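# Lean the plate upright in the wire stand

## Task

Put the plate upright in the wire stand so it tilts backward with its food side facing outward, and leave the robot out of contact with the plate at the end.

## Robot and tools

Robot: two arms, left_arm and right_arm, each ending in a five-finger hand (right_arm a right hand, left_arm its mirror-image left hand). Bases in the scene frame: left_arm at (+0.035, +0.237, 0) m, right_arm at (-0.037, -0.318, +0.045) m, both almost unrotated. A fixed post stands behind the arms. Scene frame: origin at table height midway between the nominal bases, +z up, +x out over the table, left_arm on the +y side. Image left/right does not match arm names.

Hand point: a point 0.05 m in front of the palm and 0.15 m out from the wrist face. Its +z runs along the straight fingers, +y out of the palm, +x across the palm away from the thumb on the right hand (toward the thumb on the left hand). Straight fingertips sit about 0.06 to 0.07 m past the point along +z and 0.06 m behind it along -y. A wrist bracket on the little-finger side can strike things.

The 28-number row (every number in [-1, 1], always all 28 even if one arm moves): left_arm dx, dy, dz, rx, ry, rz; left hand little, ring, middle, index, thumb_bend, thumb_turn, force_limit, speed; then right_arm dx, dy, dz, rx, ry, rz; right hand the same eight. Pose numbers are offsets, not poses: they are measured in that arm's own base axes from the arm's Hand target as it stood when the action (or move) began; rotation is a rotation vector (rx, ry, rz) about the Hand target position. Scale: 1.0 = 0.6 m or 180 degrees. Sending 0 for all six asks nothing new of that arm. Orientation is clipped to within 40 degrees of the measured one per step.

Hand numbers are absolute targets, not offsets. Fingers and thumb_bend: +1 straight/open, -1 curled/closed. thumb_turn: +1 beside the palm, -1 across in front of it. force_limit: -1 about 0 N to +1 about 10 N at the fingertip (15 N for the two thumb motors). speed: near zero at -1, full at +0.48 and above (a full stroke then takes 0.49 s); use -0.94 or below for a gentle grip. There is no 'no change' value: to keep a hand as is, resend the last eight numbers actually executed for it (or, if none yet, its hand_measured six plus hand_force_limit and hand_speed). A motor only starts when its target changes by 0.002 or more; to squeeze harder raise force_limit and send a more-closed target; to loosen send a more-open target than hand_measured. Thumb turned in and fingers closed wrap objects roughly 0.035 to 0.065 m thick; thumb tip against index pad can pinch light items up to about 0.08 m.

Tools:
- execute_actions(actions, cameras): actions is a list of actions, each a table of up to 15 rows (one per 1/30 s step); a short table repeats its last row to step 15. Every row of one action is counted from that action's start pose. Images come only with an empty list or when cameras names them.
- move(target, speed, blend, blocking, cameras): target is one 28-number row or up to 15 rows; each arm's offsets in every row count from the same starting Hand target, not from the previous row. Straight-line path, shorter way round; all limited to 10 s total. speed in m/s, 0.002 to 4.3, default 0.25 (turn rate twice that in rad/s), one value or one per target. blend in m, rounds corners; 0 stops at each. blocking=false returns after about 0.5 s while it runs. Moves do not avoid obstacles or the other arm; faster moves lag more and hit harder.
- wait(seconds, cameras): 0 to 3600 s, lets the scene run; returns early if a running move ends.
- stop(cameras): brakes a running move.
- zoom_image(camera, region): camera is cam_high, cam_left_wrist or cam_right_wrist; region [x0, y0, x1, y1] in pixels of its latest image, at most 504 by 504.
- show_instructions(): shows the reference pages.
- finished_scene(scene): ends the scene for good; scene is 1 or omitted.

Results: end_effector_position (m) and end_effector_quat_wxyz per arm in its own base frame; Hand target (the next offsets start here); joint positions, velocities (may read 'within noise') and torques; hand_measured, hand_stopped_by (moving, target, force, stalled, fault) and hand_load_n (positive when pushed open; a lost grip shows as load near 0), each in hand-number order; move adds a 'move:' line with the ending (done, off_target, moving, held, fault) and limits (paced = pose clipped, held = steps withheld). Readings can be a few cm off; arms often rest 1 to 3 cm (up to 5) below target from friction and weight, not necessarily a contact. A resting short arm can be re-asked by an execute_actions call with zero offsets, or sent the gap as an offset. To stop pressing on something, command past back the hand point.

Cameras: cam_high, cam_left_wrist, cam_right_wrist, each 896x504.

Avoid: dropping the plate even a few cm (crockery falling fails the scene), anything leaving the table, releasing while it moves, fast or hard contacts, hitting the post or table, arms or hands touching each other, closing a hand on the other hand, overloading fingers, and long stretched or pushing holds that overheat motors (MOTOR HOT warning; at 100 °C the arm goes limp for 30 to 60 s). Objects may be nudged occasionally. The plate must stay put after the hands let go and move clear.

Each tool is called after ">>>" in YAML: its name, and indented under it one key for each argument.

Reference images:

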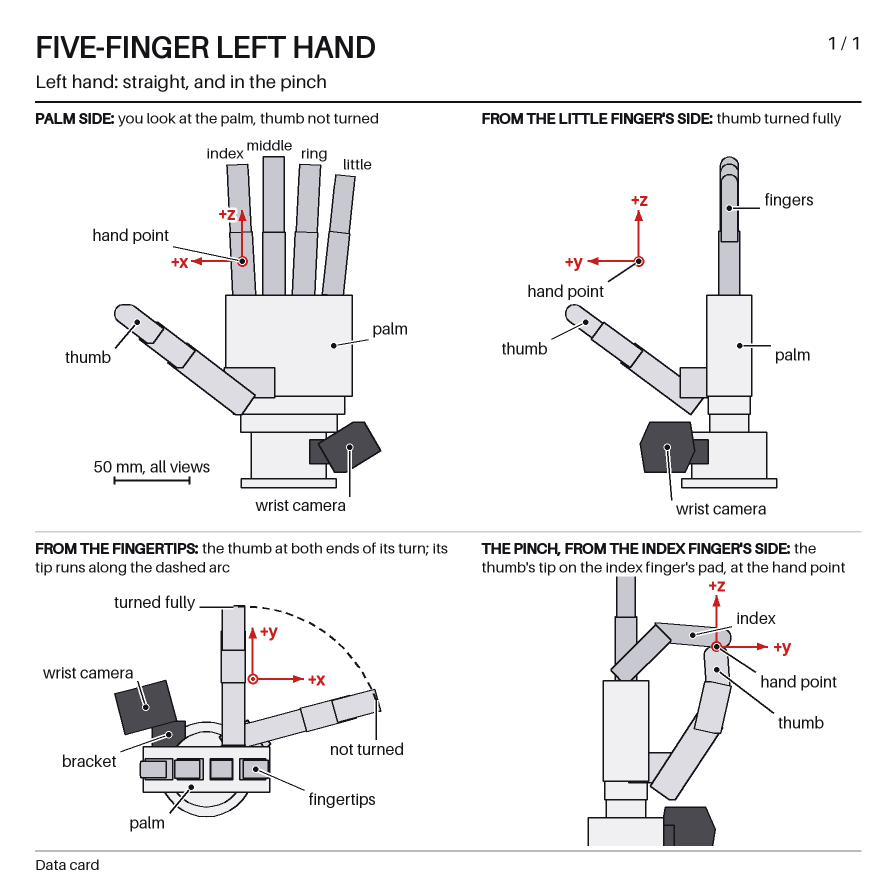

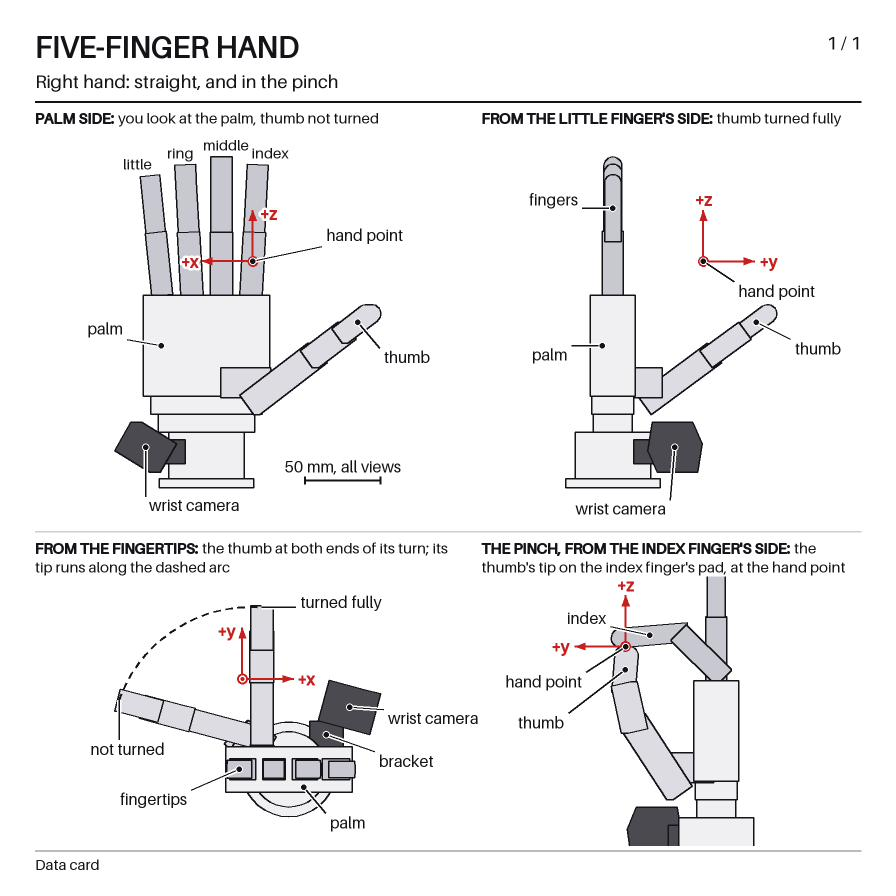

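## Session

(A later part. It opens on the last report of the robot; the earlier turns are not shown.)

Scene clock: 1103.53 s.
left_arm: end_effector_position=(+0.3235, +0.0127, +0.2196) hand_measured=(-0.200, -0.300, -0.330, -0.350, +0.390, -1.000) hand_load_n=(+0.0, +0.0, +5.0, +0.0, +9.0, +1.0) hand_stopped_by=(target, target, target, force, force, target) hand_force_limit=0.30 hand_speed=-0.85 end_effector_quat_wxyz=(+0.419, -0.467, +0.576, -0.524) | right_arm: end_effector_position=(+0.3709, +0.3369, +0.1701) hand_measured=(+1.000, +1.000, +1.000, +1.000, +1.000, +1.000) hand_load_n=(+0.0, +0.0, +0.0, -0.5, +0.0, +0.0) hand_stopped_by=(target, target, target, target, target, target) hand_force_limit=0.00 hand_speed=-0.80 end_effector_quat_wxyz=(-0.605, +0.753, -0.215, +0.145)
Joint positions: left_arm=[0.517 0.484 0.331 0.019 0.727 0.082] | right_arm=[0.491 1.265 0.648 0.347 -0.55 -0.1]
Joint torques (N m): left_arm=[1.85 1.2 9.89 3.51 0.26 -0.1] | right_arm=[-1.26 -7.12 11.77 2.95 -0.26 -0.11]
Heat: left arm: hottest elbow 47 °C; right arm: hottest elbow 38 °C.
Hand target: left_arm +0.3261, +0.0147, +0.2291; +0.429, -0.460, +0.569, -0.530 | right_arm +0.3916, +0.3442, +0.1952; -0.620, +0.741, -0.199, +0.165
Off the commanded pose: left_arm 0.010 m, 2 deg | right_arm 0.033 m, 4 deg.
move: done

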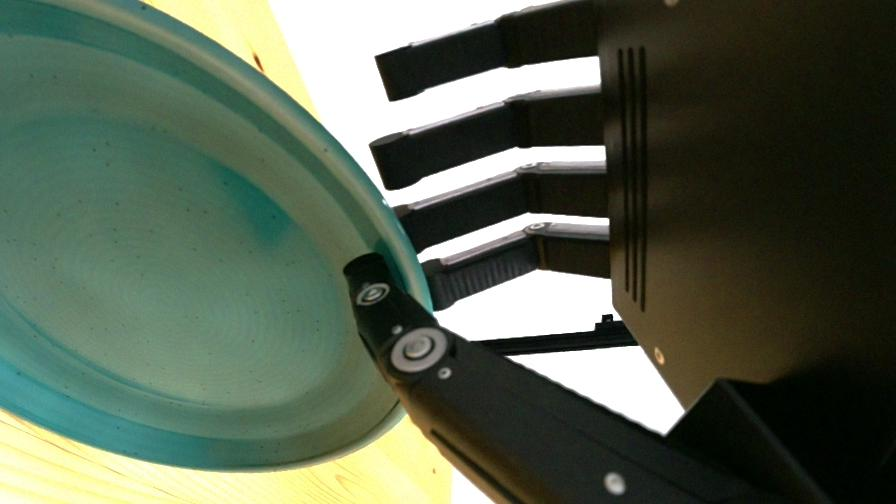

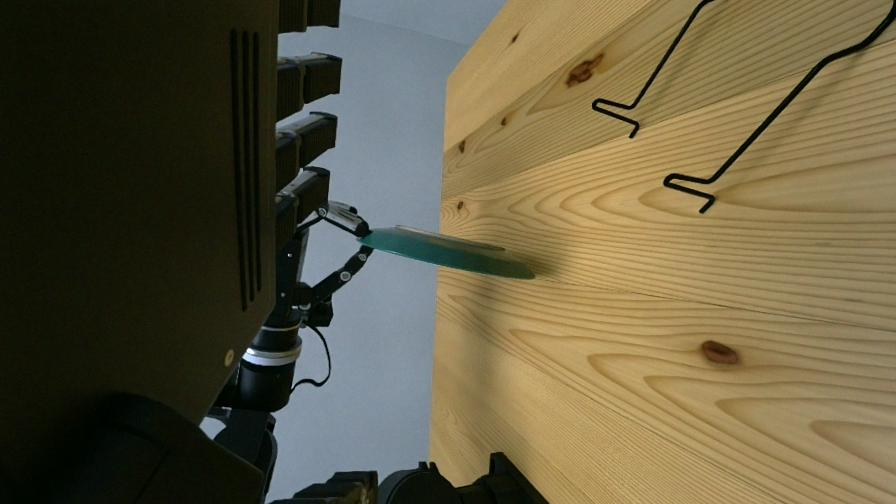

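>>> execute_actions:
  actions:
    - [[0,0,0,0,0,0,-0.2,-0.3,-0.33,-0.5,0.44,-1,0.3,-0.85,0,0,0,0,0,0,1,1,1,1,1,1,0,-0.8]]
    - [[0,0,0,0,0,0,-0.2,-0.3,-0.33,-0.5,0.44,-1,0.3,-0.85,0,0,0,0,0,0,1,1,1,1,1,1,0,-0.8]]
  cameras: ["cam_left_wrist","cam_right_wrist"]

>>> zoom_image:
  camera: "cam_right_wrist"
  region: [270, 160, 550, 330]

Scene clock: 1132.33 s.
left_arm: end_effector_position=(+0.3238, +0.0128, +0.2201) hand_measured=(-0.200, -0.300, -0.330, -0.350, +0.442, -1.000) hand_load_n=(+0.0, +0.0, +2.0, +0.0, +3.0, +0.5) hand_stopped_by=(target, target, target, force, target, target) hand_force_limit=0.30 hand_speed=-0.85 end_effector_quat_wxyz=(+0.420, -0.466, +0.576, -0.524) | right_arm: end_effector_position=(+0.3709, +0.3369, +0.1701) hand_measured=(+1.000, +1.000, +1.000, +1.000, +1.000, +1.000) hand_load_n=(+0.0, +0.0, +0.0, +0.0, +0.0, +0.0) hand_stopped_by=(target, target, target, target, target, target) hand_force_limit=0.00 hand_speed=-0.80 end_effector_quat_wxyz=(-0.605, +0.753, -0.215, +0.145)
Joint positions: left_arm=[0.517 0.484 0.331 0.022 0.727 0.082] | right_arm=[0.491 1.265 0.648 0.347 -0.55 -0.1]
Joint torques (N m): left_arm=[1.67 1.14 9.72 3.41 0.25 -0.11] | right_arm=[-1.96 -7.12 11.97 3.07 -0.3 -0.06]
Heat: left arm: hottest elbow 48 °C; right arm: hottest elbow 41 °C.
Hand target: left_arm +0.3261, +0.0147, +0.2291; +0.429, -0.460, +0.569, -0.530 | right_arm +0.3916, +0.3442, +0.1952; -0.620, +0.741, -0.199, +0.165
Off the commanded pose: left_arm 0.009 m, 2 deg | right_arm 0.033 m, 4 deg.
Step readings (end_effector_position of left_arm | right_arm):
0: (+0.3235, +0.0127, +0.2196) | (+0.3709, +0.3369, +0.1701)
1: (+0.3235, +0.0127, +0.2196) | (+0.3709, +0.3369, +0.1701)
2: (+0.3235, +0.0127, +0.2196) | (+0.3709, +0.3369, +0.1701)
4: (+0.3235, +0.0127, +0.2196) | (+0.3709, +0.3369, +0.1701)
8: (+0.3236, +0.0127, +0.2198) | (+0.3709, +0.3369, +0.1701)
15: (+0.3238, +0.0128, +0.2201) | (+0.3709, +0.3369, +0.1701)
16: (+0.3238, +0.0128, +0.2201) | (+0.3709, +0.3369, +0.1701)
17: (+0.3238, +0.0128, +0.2201) | (+0.3709, +0.3369, +0.1701)
19: (+0.3238, +0.0128, +0.2201) | (+0.3709, +0.3369, +0.1701)
23: (+0.3238, +0.0128, +0.2201) | (+0.3709, +0.3369, +0.1701)
30: (+0.3238, +0.0128, +0.2201) | (+0.3709, +0.3369, +0.1701)

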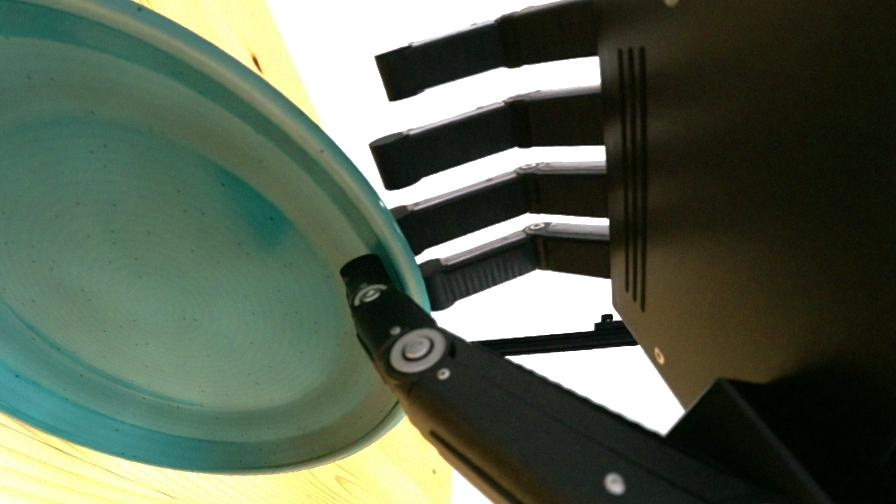

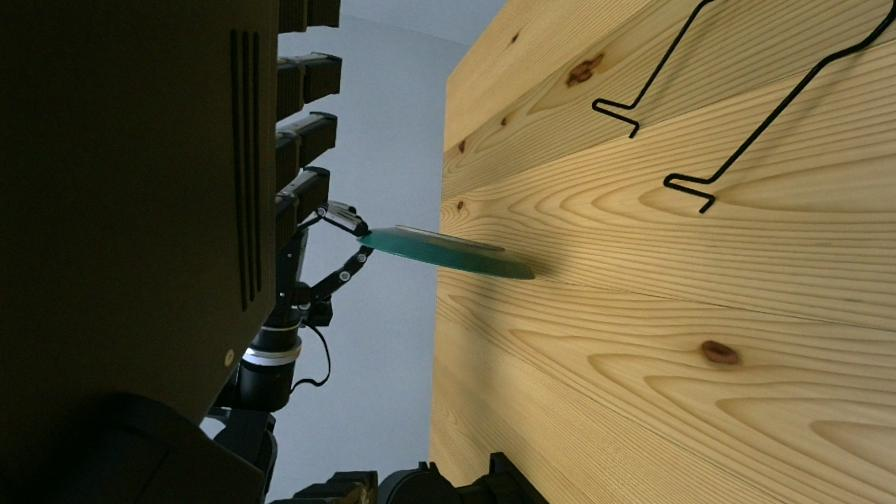

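Scaled by 1.800 from the camera's image (finer frame: 1280x720).

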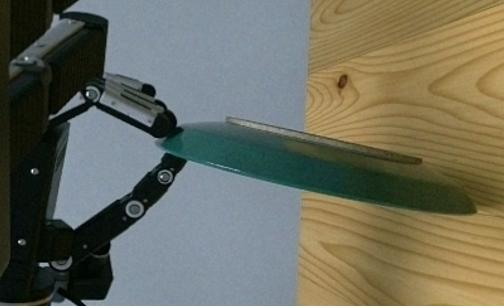

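>>> move:
  target:
    - [0,0,0,0,0,0,-0.2,-0.3,-0.33,-0.5,0.52,-1,0.3,-0.85,0,0,0,0,0,0,1,1,1,1,1,1,0,-0.8]
    - [0.012,-0.002,-0.022,0,0,0,-0.2,-0.3,-0.33,-0.5,0.52,-1,0.3,-0.85,0,0,0,0,0,0,1,1,1,1,1,1,0,-0.8]
  speed: 0.03
  cameras: ["cam_left_wrist","cam_right_wrist"]

>>> zoom_image:
  camera: "cam_right_wrist"
  region: [270, 160, 550, 330]

Scene clock: 1141.03 s.
left_arm: end_effector_position=(+0.3324, +0.0163, +0.2183) hand_measured=(-0.200, -0.300, -0.330, -0.350, +0.520, -1.000) hand_load_n=(+0.0, +0.0, +0.0, +0.0, +0.0, +0.0) hand_stopped_by=(target, target, target, force, target, target) hand_force_limit=0.30 hand_speed=-0.85 end_effector_quat_wxyz=(+0.433, -0.459, +0.572, -0.525) | right_arm: end_effector_position=(+0.3709, +0.3369, +0.1701) hand_measured=(+1.000, +1.000, +1.000, +1.000, +1.000, +1.000) hand_load_n=(+0.0, +0.0, +0.0, +0.0, +0.0, +0.0) hand_stopped_by=(target, target, target, target, target, target) hand_force_limit=0.00 hand_speed=-0.80 end_effector_quat_wxyz=(-0.605, +0.753, -0.215, +0.145)
Joint positions: left_arm=[0.505 0.521 0.317 0.105 0.708 0.077] | right_arm=[0.491 1.265 0.648 0.347 -0.55 -0.1]
Joint torques (N m): left_arm=[0.79 1.79 8.8 2.99 -0.08 -0.09] | right_arm=[-0.26 -7.24 11.86 3 -0.32 -0.11]
Heat: left arm: hottest elbow 48 °C; right arm: hottest elbow 42 °C.
Hand target: left_arm +0.3333, +0.0135, +0.2161; +0.429, -0.460, +0.569, -0.530 | right_arm +0.3916, +0.3442, +0.1952; -0.620, +0.741, -0.199, +0.165
Off the commanded pose: left_arm 0.004 m, 1 deg | right_arm 0.033 m, 4 deg.
move: done

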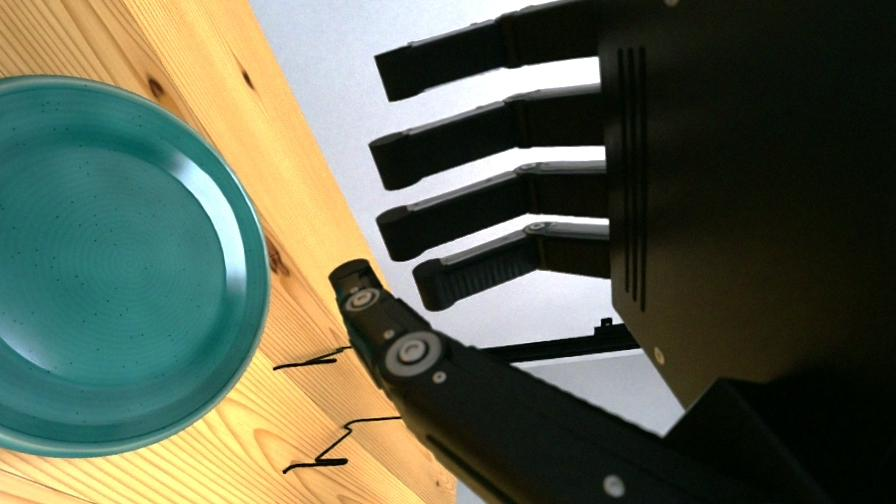

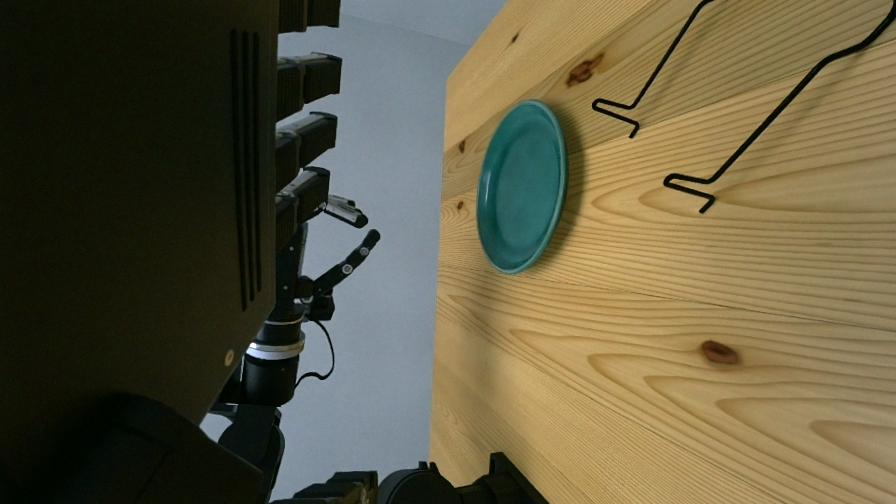

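Scaled by 1.800 from the camera's image (finer frame: 1280x720).

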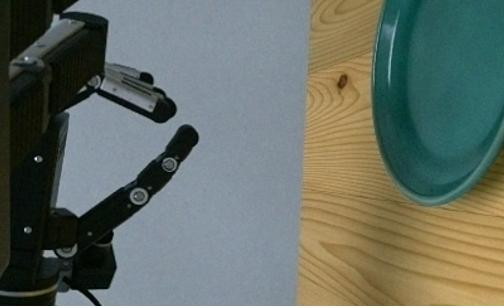

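>>> move:
  target: [-0.05,0,0.06,0,0,0,-0.2,-0.3,-0.33,-0.5,0.52,-1,0.3,-0.85,0,0,0,0,0,0,1,1,1,1,1,1,0,-0.8]
  speed: 0.15
  cameras: ["all"]

>>> zoom_image:
  camera: "cam_high"
  region: [380, 220, 540, 400]

Scene clock: 1154.27 s.
left_arm: end_effector_position=(+0.3006, +0.0094, +0.2214) hand_measured=(-0.200, -0.300, -0.330, -0.350, +0.520, -1.000) hand_load_n=(+0.0, +0.0, +0.0, +0.0, +0.0, +0.0) hand_stopped_by=(target, target, target, force, target, target) hand_force_limit=0.30 hand_speed=-0.85 end_effector_quat_wxyz=(+0.411, -0.473, +0.572, -0.528) | right_arm: end_effector_position=(+0.3709, +0.3369, +0.1701) hand_measured=(+1.000, +1.000, +1.000, +1.000, +1.000, +1.000) hand_load_n=(+0.0, +0.0, +0.0, +0.0, +0.0, +0.0) hand_stopped_by=(target, target, target, target, target, target) hand_force_limit=0.00 hand_speed=-0.80 end_effector_quat_wxyz=(-0.605, +0.753, -0.215, +0.145)
Joint positions: left_arm=[0.581 0.377 0.32 -0.092 0.794 0.077] | right_arm=[0.491 1.265 0.648 0.347 -0.55 -0.1]
Joint torques (N m): left_arm=[2.37 1.73 13.7 1.57 0.24 0.05] | right_arm=[-1.73 -6.89 11.73 3.12 -0.21 -0.13]
Heat: left arm: hottest elbow 46 °C; right arm: hottest elbow 43 °C.
Hand target: left_arm +0.3033, +0.0136, +0.2519; +0.429, -0.460, +0.569, -0.530 | right_arm +0.3916, +0.3442, +0.1952; -0.620, +0.741, -0.199, +0.165
Off the commanded pose: left_arm 0.031 m, 3 deg | right_arm 0.033 m, 4 deg.
move: off_target (left_arm)

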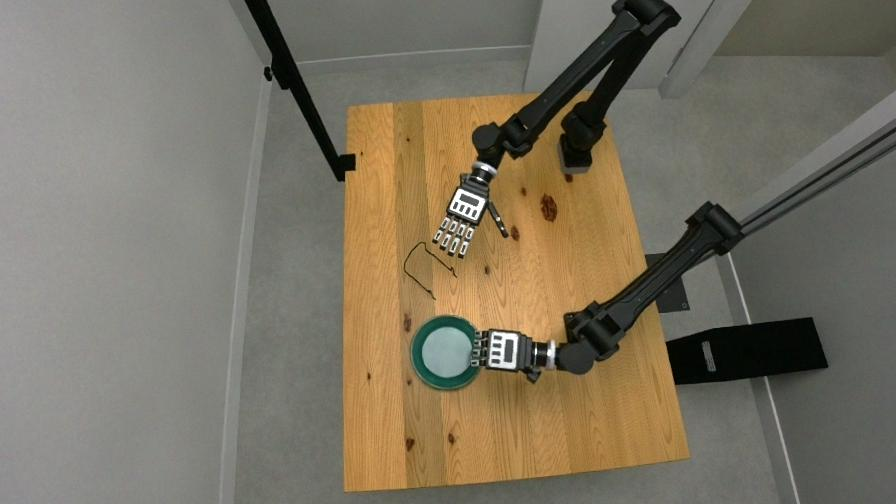

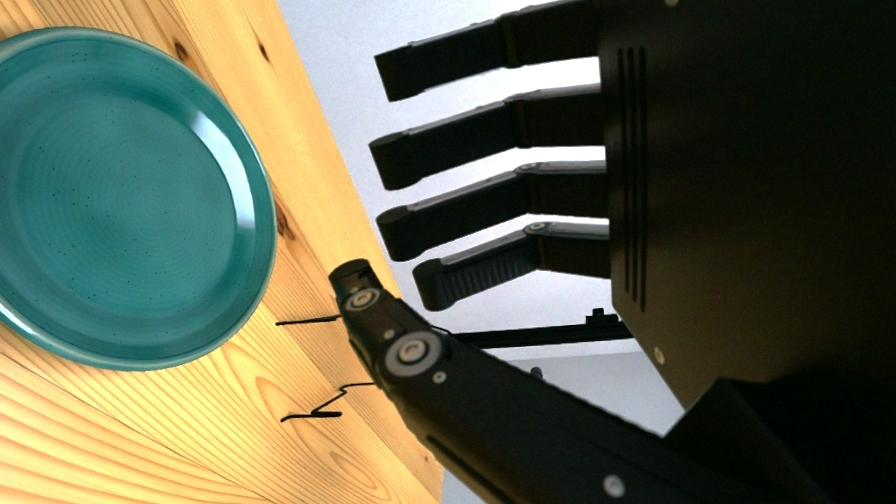

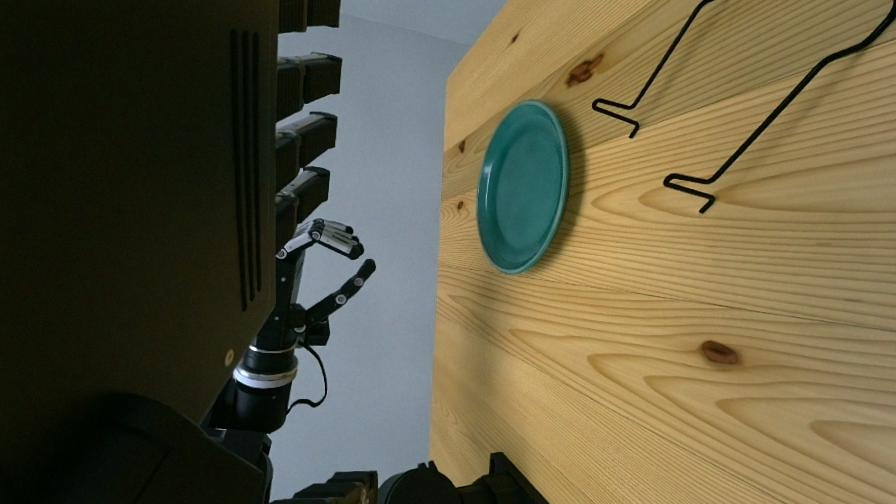

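Scaled by 2.800 from the camera's image (finer frame: 1280x720).

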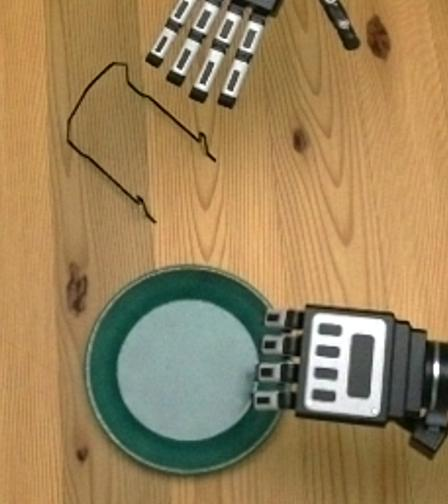

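>>> move:
  target:
    - [0.30,-0.04,-0.04,0.065,0.30,0,-0.2,-0.3,-0.33,-0.5,0.7,-1,0.3,-0.85,0,0,0,0,0,0,1,1,1,1,1,1,0,-0.8]
    - [0.355,-0.044,-0.21,0.0763,0.3586,0,-0.2,-0.3,-0.33,-0.5,0.7,-1,0.3,-0.85,0,0,0,0,0,0,1,1,1,1,1,1,0,-0.8]
  speed: 0.2
  blend: 0.03
  cameras: ["all"]

Scene clock: 1219.00 s.
left_arm: end_effector_position=(+0.5006, -0.0111, +0.1079) hand_measured=(-0.200, -0.300, -0.330, -0.350, +0.700, -1.000) hand_load_n=(+0.0, +0.0, +0.0, +0.0, +0.0, +0.0) hand_stopped_by=(target, target, target, force, target, target) hand_force_limit=0.30 hand_speed=-0.85 end_effector_quat_wxyz=(+0.093, -0.626, +0.764, -0.125) | right_arm: end_effector_position=(+0.3709, +0.3369, +0.1701) hand_measured=(+1.000, +1.000, +1.000, +1.000, +1.000, +1.000) hand_load_n=(-0.5, +0.0, +0.0, -0.5, +0.0, +0.0) hand_stopped_by=(target, target, target, target, target, target) hand_force_limit=0.00 hand_speed=-0.80 end_effector_quat_wxyz=(-0.605, +0.753, -0.215, +0.145)
Joint positions: left_arm=[0.045 1.655 1.334 -0.95 0.088 0.23] | right_arm=[0.491 1.265 0.648 0.347 -0.55 -0.1]
Joint torques (N m): left_arm=[0.85 -14.21 11.63 0.64 -0.12 0.11] | right_arm=[-0.5 -7.12 11.71 3.22 -0.28 -0.08]
Heat: left arm: hottest elbow 53 °C; right arm: hottest elbow 46 °C.
Hand target: left_arm +0.5162, -0.0131, +0.1260; +0.109, -0.619, +0.766, -0.135 | right_arm +0.3916, +0.3442, +0.1952; -0.620, +0.741, -0.199, +0.165
Off the commanded pose: left_arm 0.024 m, 2 deg | right_arm 0.033 m, 4 deg.
move: off_target (left_arm)

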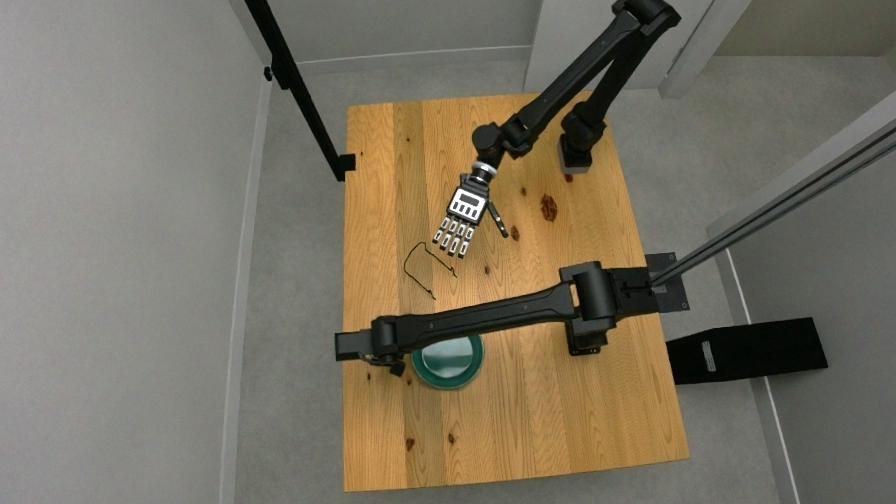

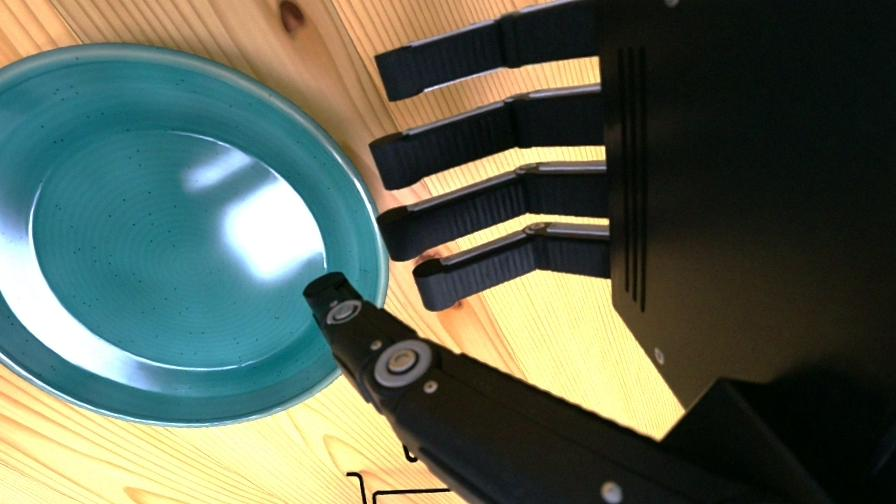

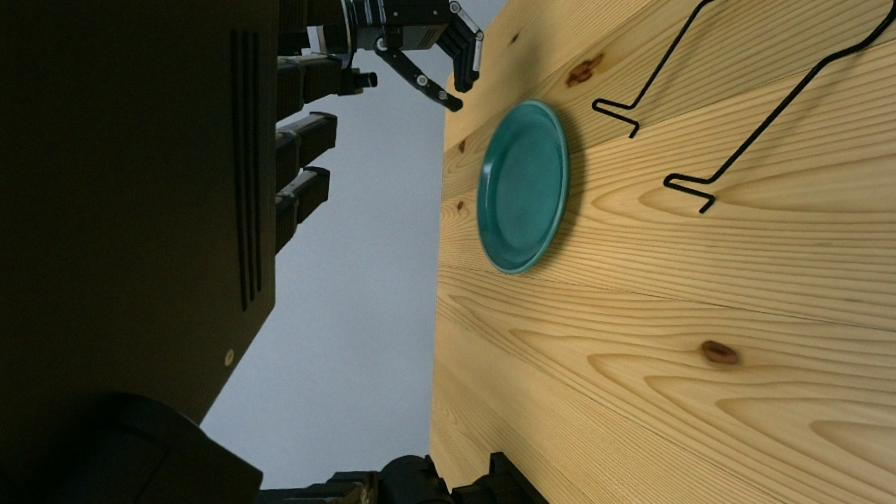

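>>> move:
  target: [0.0,0.01,-0.1,-0.0092,-0.0435,0,-0.2,-0.3,-0.33,-0.5,0.7,-1,0.3,-0.85,0,0,0,0,0,0,1,1,1,1,1,1,0,-0.8]
  speed: 0.1
  cameras: ["cam_left_wrist","cam_right_wrist"]

Scene clock: 1278.23 s.
left_arm: end_effector_position=(+0.5146, -0.0111, +0.0629) hand_measured=(-0.200, -0.300, -0.330, -0.350, +0.700, -1.000) hand_load_n=(+0.0, +0.0, +0.0, +0.0, +0.0, +0.0) hand_stopped_by=(target, target, target, force, target, target) hand_force_limit=0.30 hand_speed=-0.85 end_effector_quat_wxyz=(+0.143, -0.615, +0.753, -0.183) | right_arm: end_effector_position=(+0.3709, +0.3369, +0.1701) hand_measured=(+1.000, +1.000, +1.000, +1.000, +1.000, +1.000) hand_load_n=(+0.0, +0.0, +0.0, +0.0, +0.0, +0.0) hand_stopped_by=(target, target, target, target, target, target) hand_force_limit=0.00 hand_speed=-0.80 end_effector_quat_wxyz=(-0.605, +0.753, -0.215, +0.145)
Joint positions: left_arm=[0.058 1.641 1.168 -0.645 0.124 0.23] | right_arm=[0.491 1.265 0.648 0.347 -0.55 -0.1]
Joint torques (N m): left_arm=[2.02 -15.03 7.28 2.04 0.19 0.24] | right_arm=[-0.56 -7.59 11.75 2.91 -0.34 -0.14]
Heat: left arm: hottest elbow 52 °C; right arm: hottest elbow 47 °C.
Hand target: left_arm +0.5163, -0.0069, +0.0658; +0.152, -0.610, +0.755, -0.188 | right_arm +0.3916, +0.3442, +0.1952; -0.620, +0.741, -0.199, +0.165
Off the commanded pose: left_arm 0.005 m, 1 deg | right_arm 0.033 m, 4 deg.
move: done

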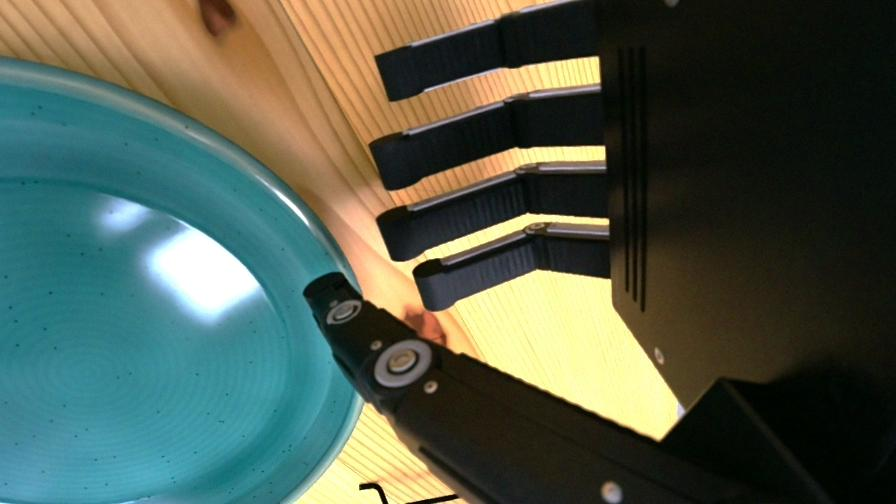

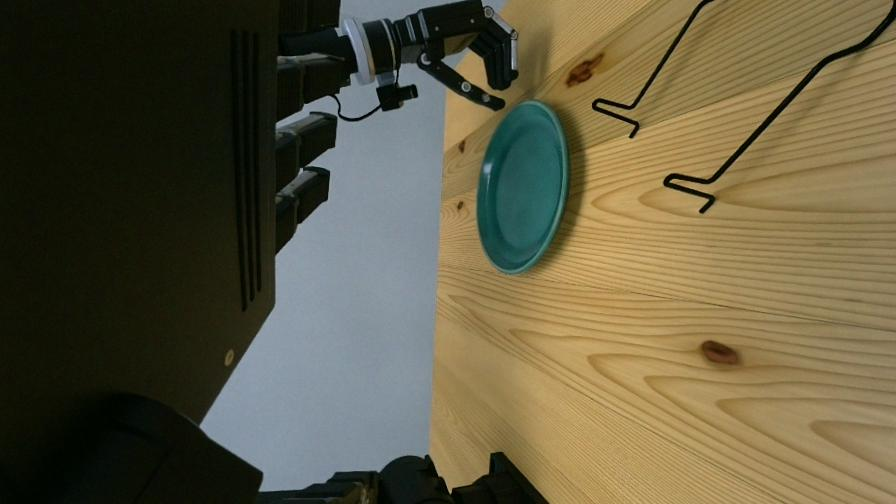

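>>> move:
  target: [0.0,0.0,-0.055,0,0,0,-0.2,-0.3,-0.33,-0.5,0.7,-1,0.3,-0.85,0,0,0,0,0,0,1,1,1,1,1,1,0,-0.8]
  speed: 0.06
  cameras: ["cam_left_wrist","cam_right_wrist"]

>>> zoom_image:
  camera: "cam_right_wrist"
  region: [380, 0, 620, 140]

Scene clock: 1287.33 s.
left_arm: end_effector_position=(+0.5170, -0.0111, +0.0425) hand_measured=(-0.200, -0.300, -0.330, -0.350, +0.700, -1.000) hand_load_n=(+0.0, +0.0, +0.0, +0.0, +0.0, +0.0) hand_stopped_by=(target, target, target, force, target, target) hand_force_limit=0.30 hand_speed=-0.85 end_effector_quat_wxyz=(+0.153, -0.613, +0.751, -0.190) | right_arm: end_effector_position=(+0.3709, +0.3369, +0.1701) hand_measured=(+1.000, +1.000, +1.000, +1.000, +1.000, +1.000) hand_load_n=(+0.0, +0.0, +0.0, +0.0, +0.0, +0.0) hand_stopped_by=(target, target, target, target, target, target) hand_force_limit=0.00 hand_speed=-0.80 end_effector_quat_wxyz=(-0.605, +0.753, -0.215, +0.145)
Joint positions: left_arm=[0.058 1.659 1.126 -0.559 0.125 0.23] | right_arm=[0.491 1.265 0.648 0.347 -0.55 -0.1]
Joint torques (N m): left_arm=[2.02 -12.4 6.99 1.92 0.19 0.21] | right_arm=[-1.38 -6.95 11.7 3.1 -0.32 -0.08]
Heat: left arm: hottest elbow 50 °C; right arm: hottest elbow 47 °C.
Hand target: left_arm +0.5163, -0.0069, +0.0329; +0.152, -0.610, +0.755, -0.188 | right_arm +0.3916, +0.3442, +0.1952; -0.620, +0.741, -0.199, +0.165
Off the commanded pose: left_arm 0.011 m, 1 deg | right_arm 0.033 m, 4 deg.
move: off_target (left_arm)

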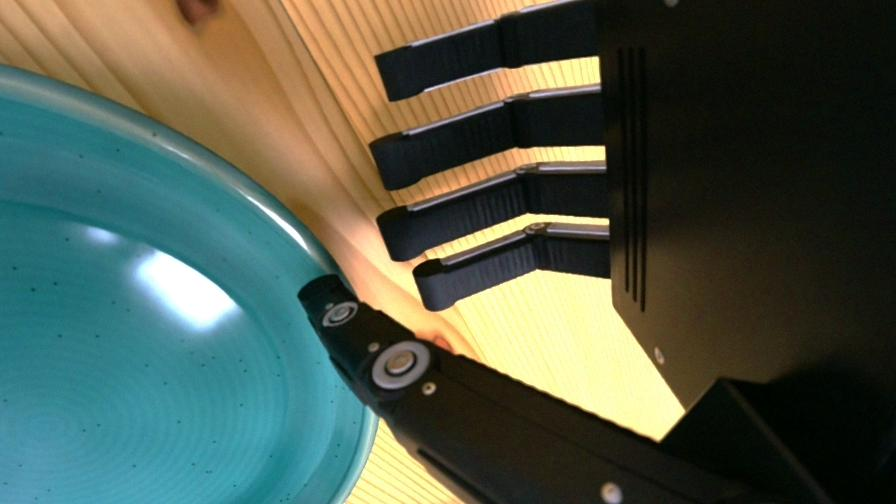

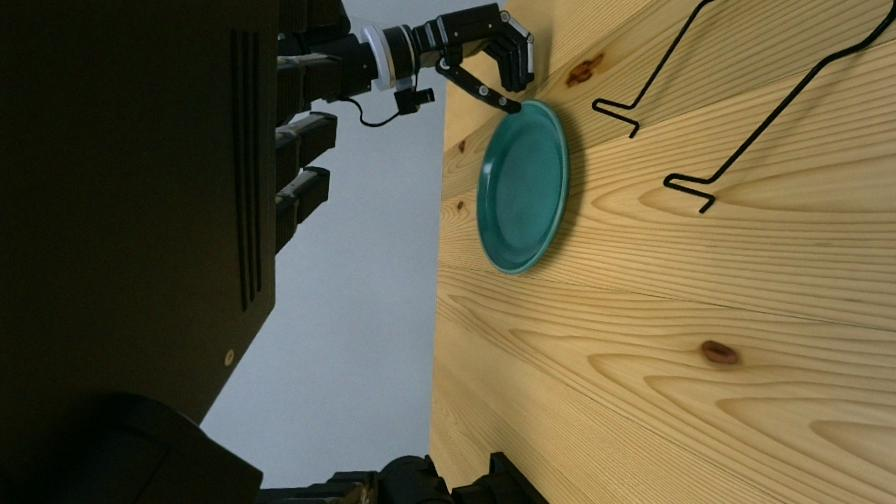

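Scaled by 2.100 from the camera's image (finer frame: 1280x720).

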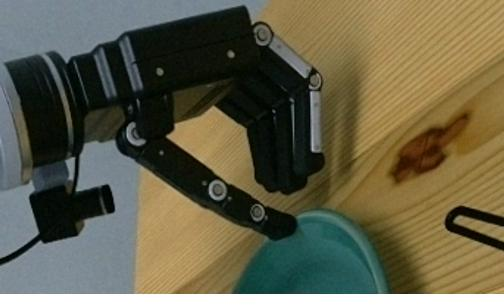

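>>> move:
  target: [-0.0067,-0.0327,-0.037,0,0,0,-0.2,-0.3,-0.33,-0.5,0.7,-1,0.3,-0.85,0,0,0,0,0,0,1,1,1,1,1,1,0,-0.8]
  speed: 0.06
  cameras: ["cam_left_wrist","cam_right_wrist"]

>>> zoom_image:
  camera: "cam_right_wrist"
  region: [380, 0, 620, 140]

Scene clock: 1325.10 s.
left_arm: end_effector_position=(+0.5204, -0.0192, +0.0365) hand_measured=(-0.200, -0.300, -0.330, -0.350, +0.702, -1.000) hand_load_n=(+0.0, +0.0, +0.0, +0.0, +3.5, -1.0) hand_stopped_by=(target, target, target, force, target, target) hand_force_limit=0.30 hand_speed=-0.85 end_effector_quat_wxyz=(+0.168, -0.604, +0.754, -0.196) | right_arm: end_effector_position=(+0.3709, +0.3369, +0.1701) hand_measured=(+1.000, +1.000, +1.000, +1.000, +1.000, +1.000) hand_load_n=(+0.0, +0.0, +0.0, +0.0, +0.5, +0.0) hand_stopped_by=(target, target, target, target, target, target) hand_force_limit=0.00 hand_speed=-0.80 end_effector_quat_wxyz=(-0.605, +0.753, -0.215, +0.145)
Joint positions: left_arm=[0.037 1.658 1.101 -0.501 0.111 0.228] | right_arm=[0.491 1.265 0.648 0.347 -0.55 -0.1]
Joint torques (N m): left_arm=[0.44 -10.75 5.78 2.36 -0.05 -0.11] | right_arm=[-2.08 -6.89 11.64 2.95 -0.23 -0.08]
Heat: left arm: hottest elbow 46 °C; right arm: hottest elbow 48 °C.
Hand target: left_arm +0.5123, -0.0266, +0.0108; +0.152, -0.610, +0.755, -0.188 | right_arm +0.3916, +0.3442, +0.1952; -0.620, +0.741, -0.199, +0.165
Off the commanded pose: left_arm 0.028 m, 2 deg | right_arm 0.033 m, 4 deg.
move: off_target (left_arm)

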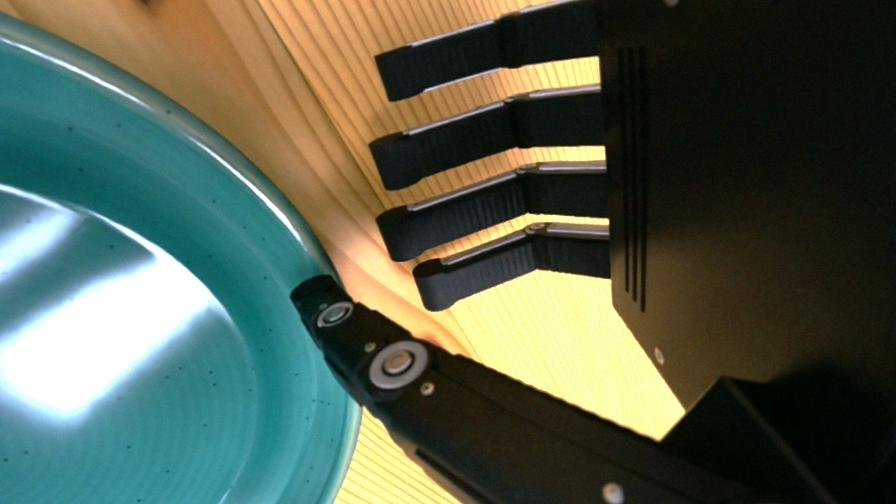

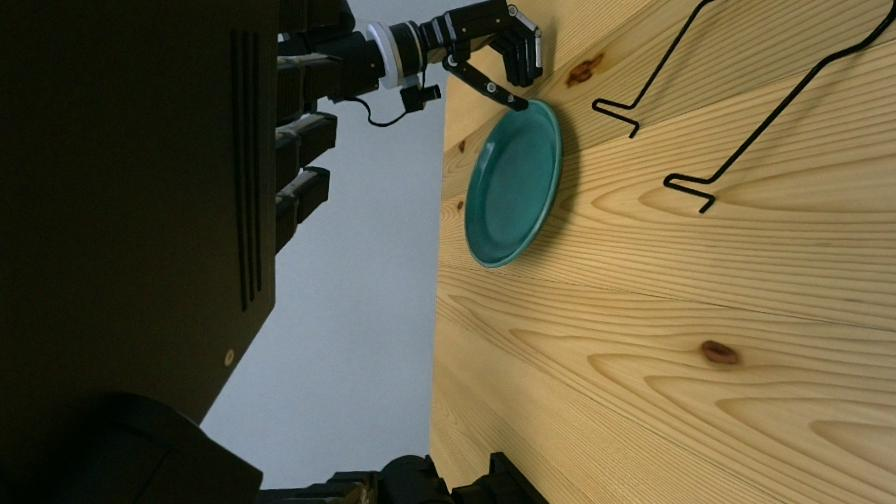

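Scaled by 2.100 from the camera's image (finer frame: 1280x720).

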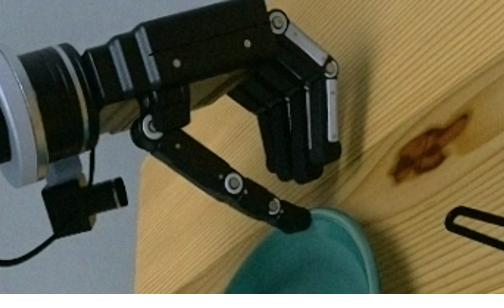

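>>> move:
  target: [0.0,0.0,0.06,0,0,0,-0.2,-0.3,-0.33,-0.5,0.7,-1,0.3,-0.85,0,0,0,0,0,0,1,1,1,1,1,1,0,-0.8]
  speed: 0.03
  cameras: ["cam_left_wrist","cam_right_wrist"]

>>> zoom_image:
  camera: "cam_right_wrist"
  region: [380, 0, 620, 140]

Scene clock: 1333.20 s.
left_arm: end_effector_position=(+0.5067, -0.0213, +0.0394) hand_measured=(-0.200, -0.300, -0.330, -0.350, +0.700, -1.000) hand_load_n=(+0.0, +0.0, +0.0, +0.0, +0.0, +0.0) hand_stopped_by=(target, target, target, force, target, target) hand_force_limit=0.30 hand_speed=-0.85 end_effector_quat_wxyz=(+0.152, -0.608, +0.758, -0.183) | right_arm: end_effector_position=(+0.3709, +0.3369, +0.1701) hand_measured=(+1.000, +1.000, +1.000, +1.000, +1.000, +1.000) hand_load_n=(+0.0, +0.0, +0.0, +0.0, +0.0, -0.5) hand_stopped_by=(target, target, target, target, target, target) hand_force_limit=0.00 hand_speed=-0.80 end_effector_quat_wxyz=(-0.605, +0.753, -0.215, +0.145)
Joint positions: left_arm=[0.033 1.644 1.101 -0.558 0.108 0.225] | right_arm=[0.491 1.265 0.648 0.347 -0.55 -0.1]
Joint torques (N m): left_arm=[0.97 -13.86 9.1 0.77 0.13 -0.11] | right_arm=[-1.26 -6.95 11.54 2.99 -0.25 -0.08]
Heat: left arm: hottest elbow 45 °C; right arm: hottest elbow 48 °C.
Hand target: left_arm +0.5123, -0.0266, +0.0467; +0.152, -0.610, +0.755, -0.188 | right_arm +0.3916, +0.3442, +0.1952; -0.620, +0.741, -0.199, +0.165
Off the commanded pose: left_arm 0.011 m, 1 deg | right_arm 0.033 m, 4 deg.
move: off_target (left_arm)

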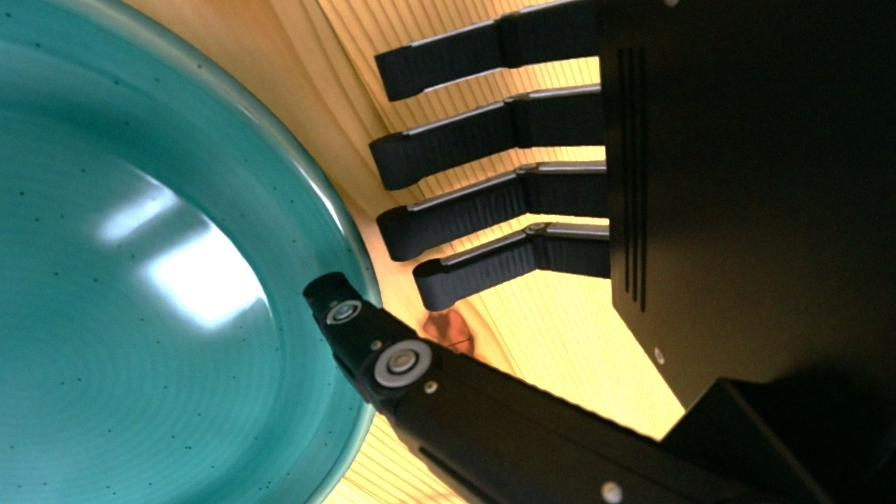

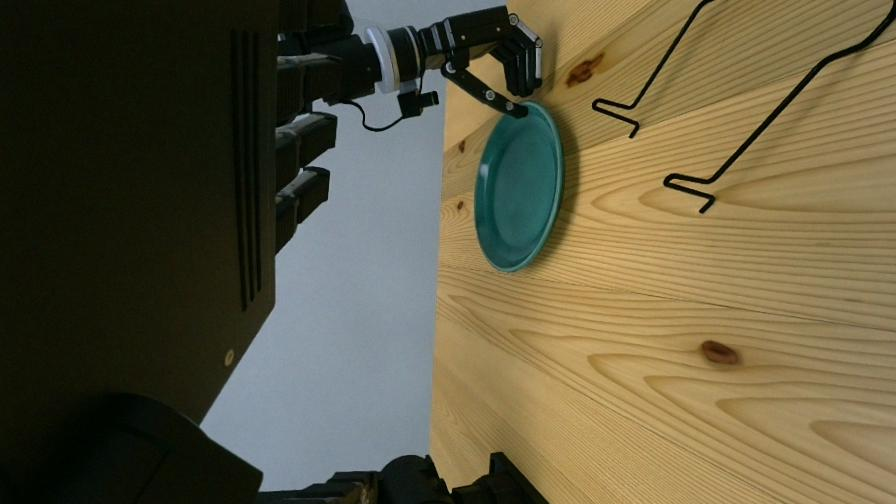

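Scaled by 2.100 from the camera's image (finer frame: 1280x720).

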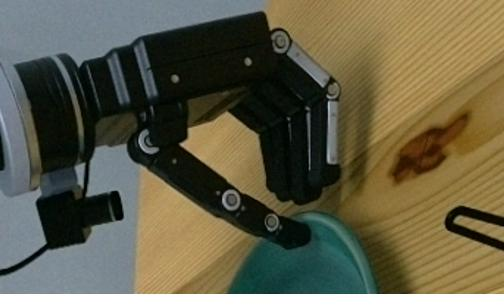

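>>> move:
  target:
    - [0,0,0,0,0,0,-0.2,-0.3,-0.33,-0.5,1,-1,0.3,-0.85,0,0,0,0,0,0,1,1,1,1,1,1,0,-0.8]
    - [-0.035,0.008,-0.055,0,0,0,-0.2,-0.3,-0.33,-0.5,1,-1,0.3,-0.85,0,0,0,0,0,0,1,1,1,1,1,1,0,-0.8]
  speed: 0.05
  cameras: ["cam_left_wrist","cam_right_wrist"]

>>> zoom_image:
  camera: "cam_right_wrist"
  region: [380, 0, 620, 140]

Scene clock: 1352.30 s.
left_arm: end_effector_position=(+0.4979, -0.0219, +0.0251) hand_measured=(-0.200, -0.300, -0.330, -0.350, +1.000, -1.000) hand_load_n=(-3.5, +0.5, +0.0, +0.0, +0.0, +0.0) hand_stopped_by=(target, target, target, force, target, target) hand_force_limit=0.30 hand_speed=-0.85 end_effector_quat_wxyz=(+0.160, -0.606, +0.756, -0.190) | right_arm: end_effector_position=(+0.3709, +0.3369, +0.1701) hand_measured=(+1.000, +1.000, +1.000, +1.000, +1.000, +1.000) hand_load_n=(+0.0, +0.0, +0.0, +0.0, +0.0, +0.0) hand_stopped_by=(target, target, target, target, target, target) hand_force_limit=0.00 hand_speed=-0.80 end_effector_quat_wxyz=(-0.605, +0.753, -0.215, +0.145)
Joint positions: left_arm=[0.033 1.634 1.038 -0.485 0.11 0.225] | right_arm=[0.491 1.265 0.648 0.347 -0.55 -0.1]
Joint torques (N m): left_arm=[1.67 -11.81 5.87 1.98 0.25 0.04] | right_arm=[-0.91 -6.53 11.77 3.32 -0.23 -0.09]
Heat: left arm: hottest elbow 45 °C; right arm: hottest elbow 48 °C.
Hand target: left_arm +0.4913, -0.0218, +0.0138; +0.152, -0.610, +0.755, -0.188 | right_arm +0.3916, +0.3442, +0.1952; -0.620, +0.741, -0.199, +0.165
Off the commanded pose: left_arm 0.013 m, 1 deg | right_arm 0.033 m, 4 deg.
move: off_target (left_arm)

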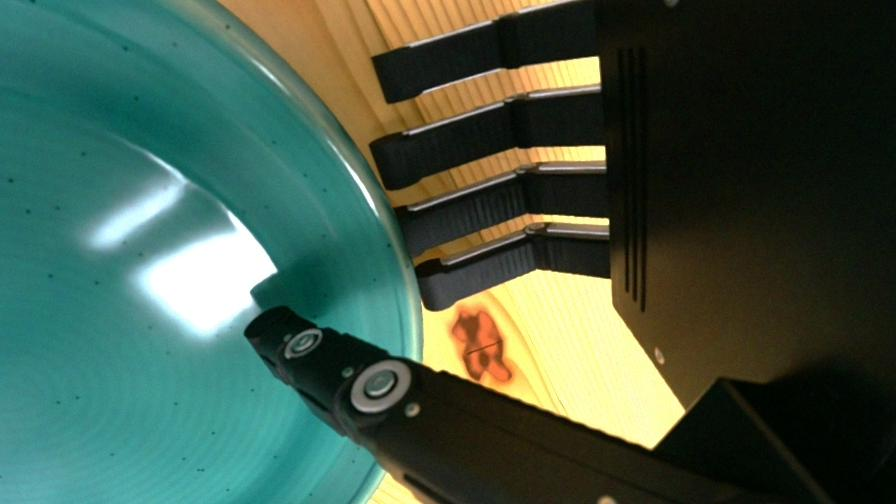

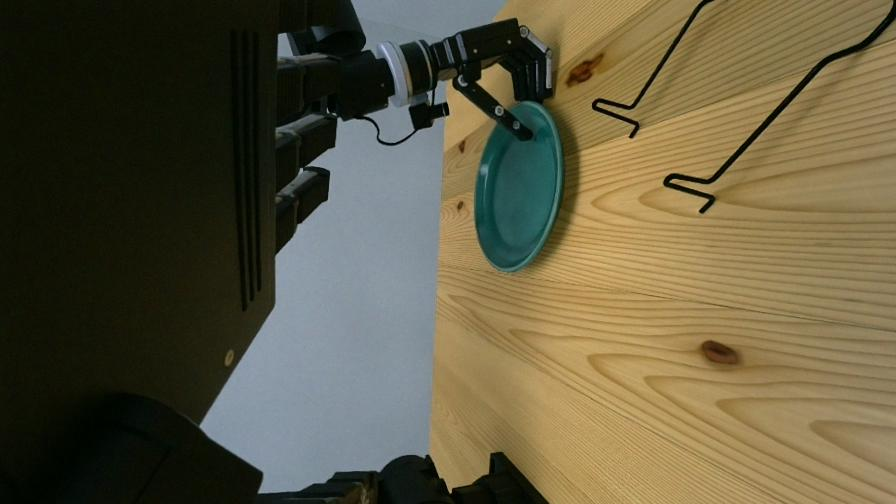

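Scaled by 2.100 from the camera's image (finer frame: 1280x720).

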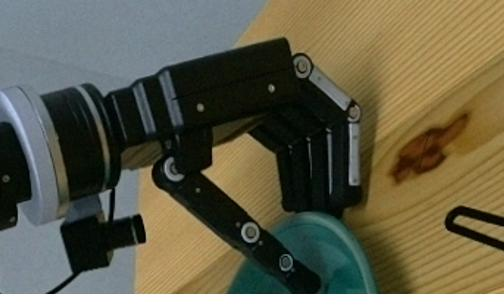

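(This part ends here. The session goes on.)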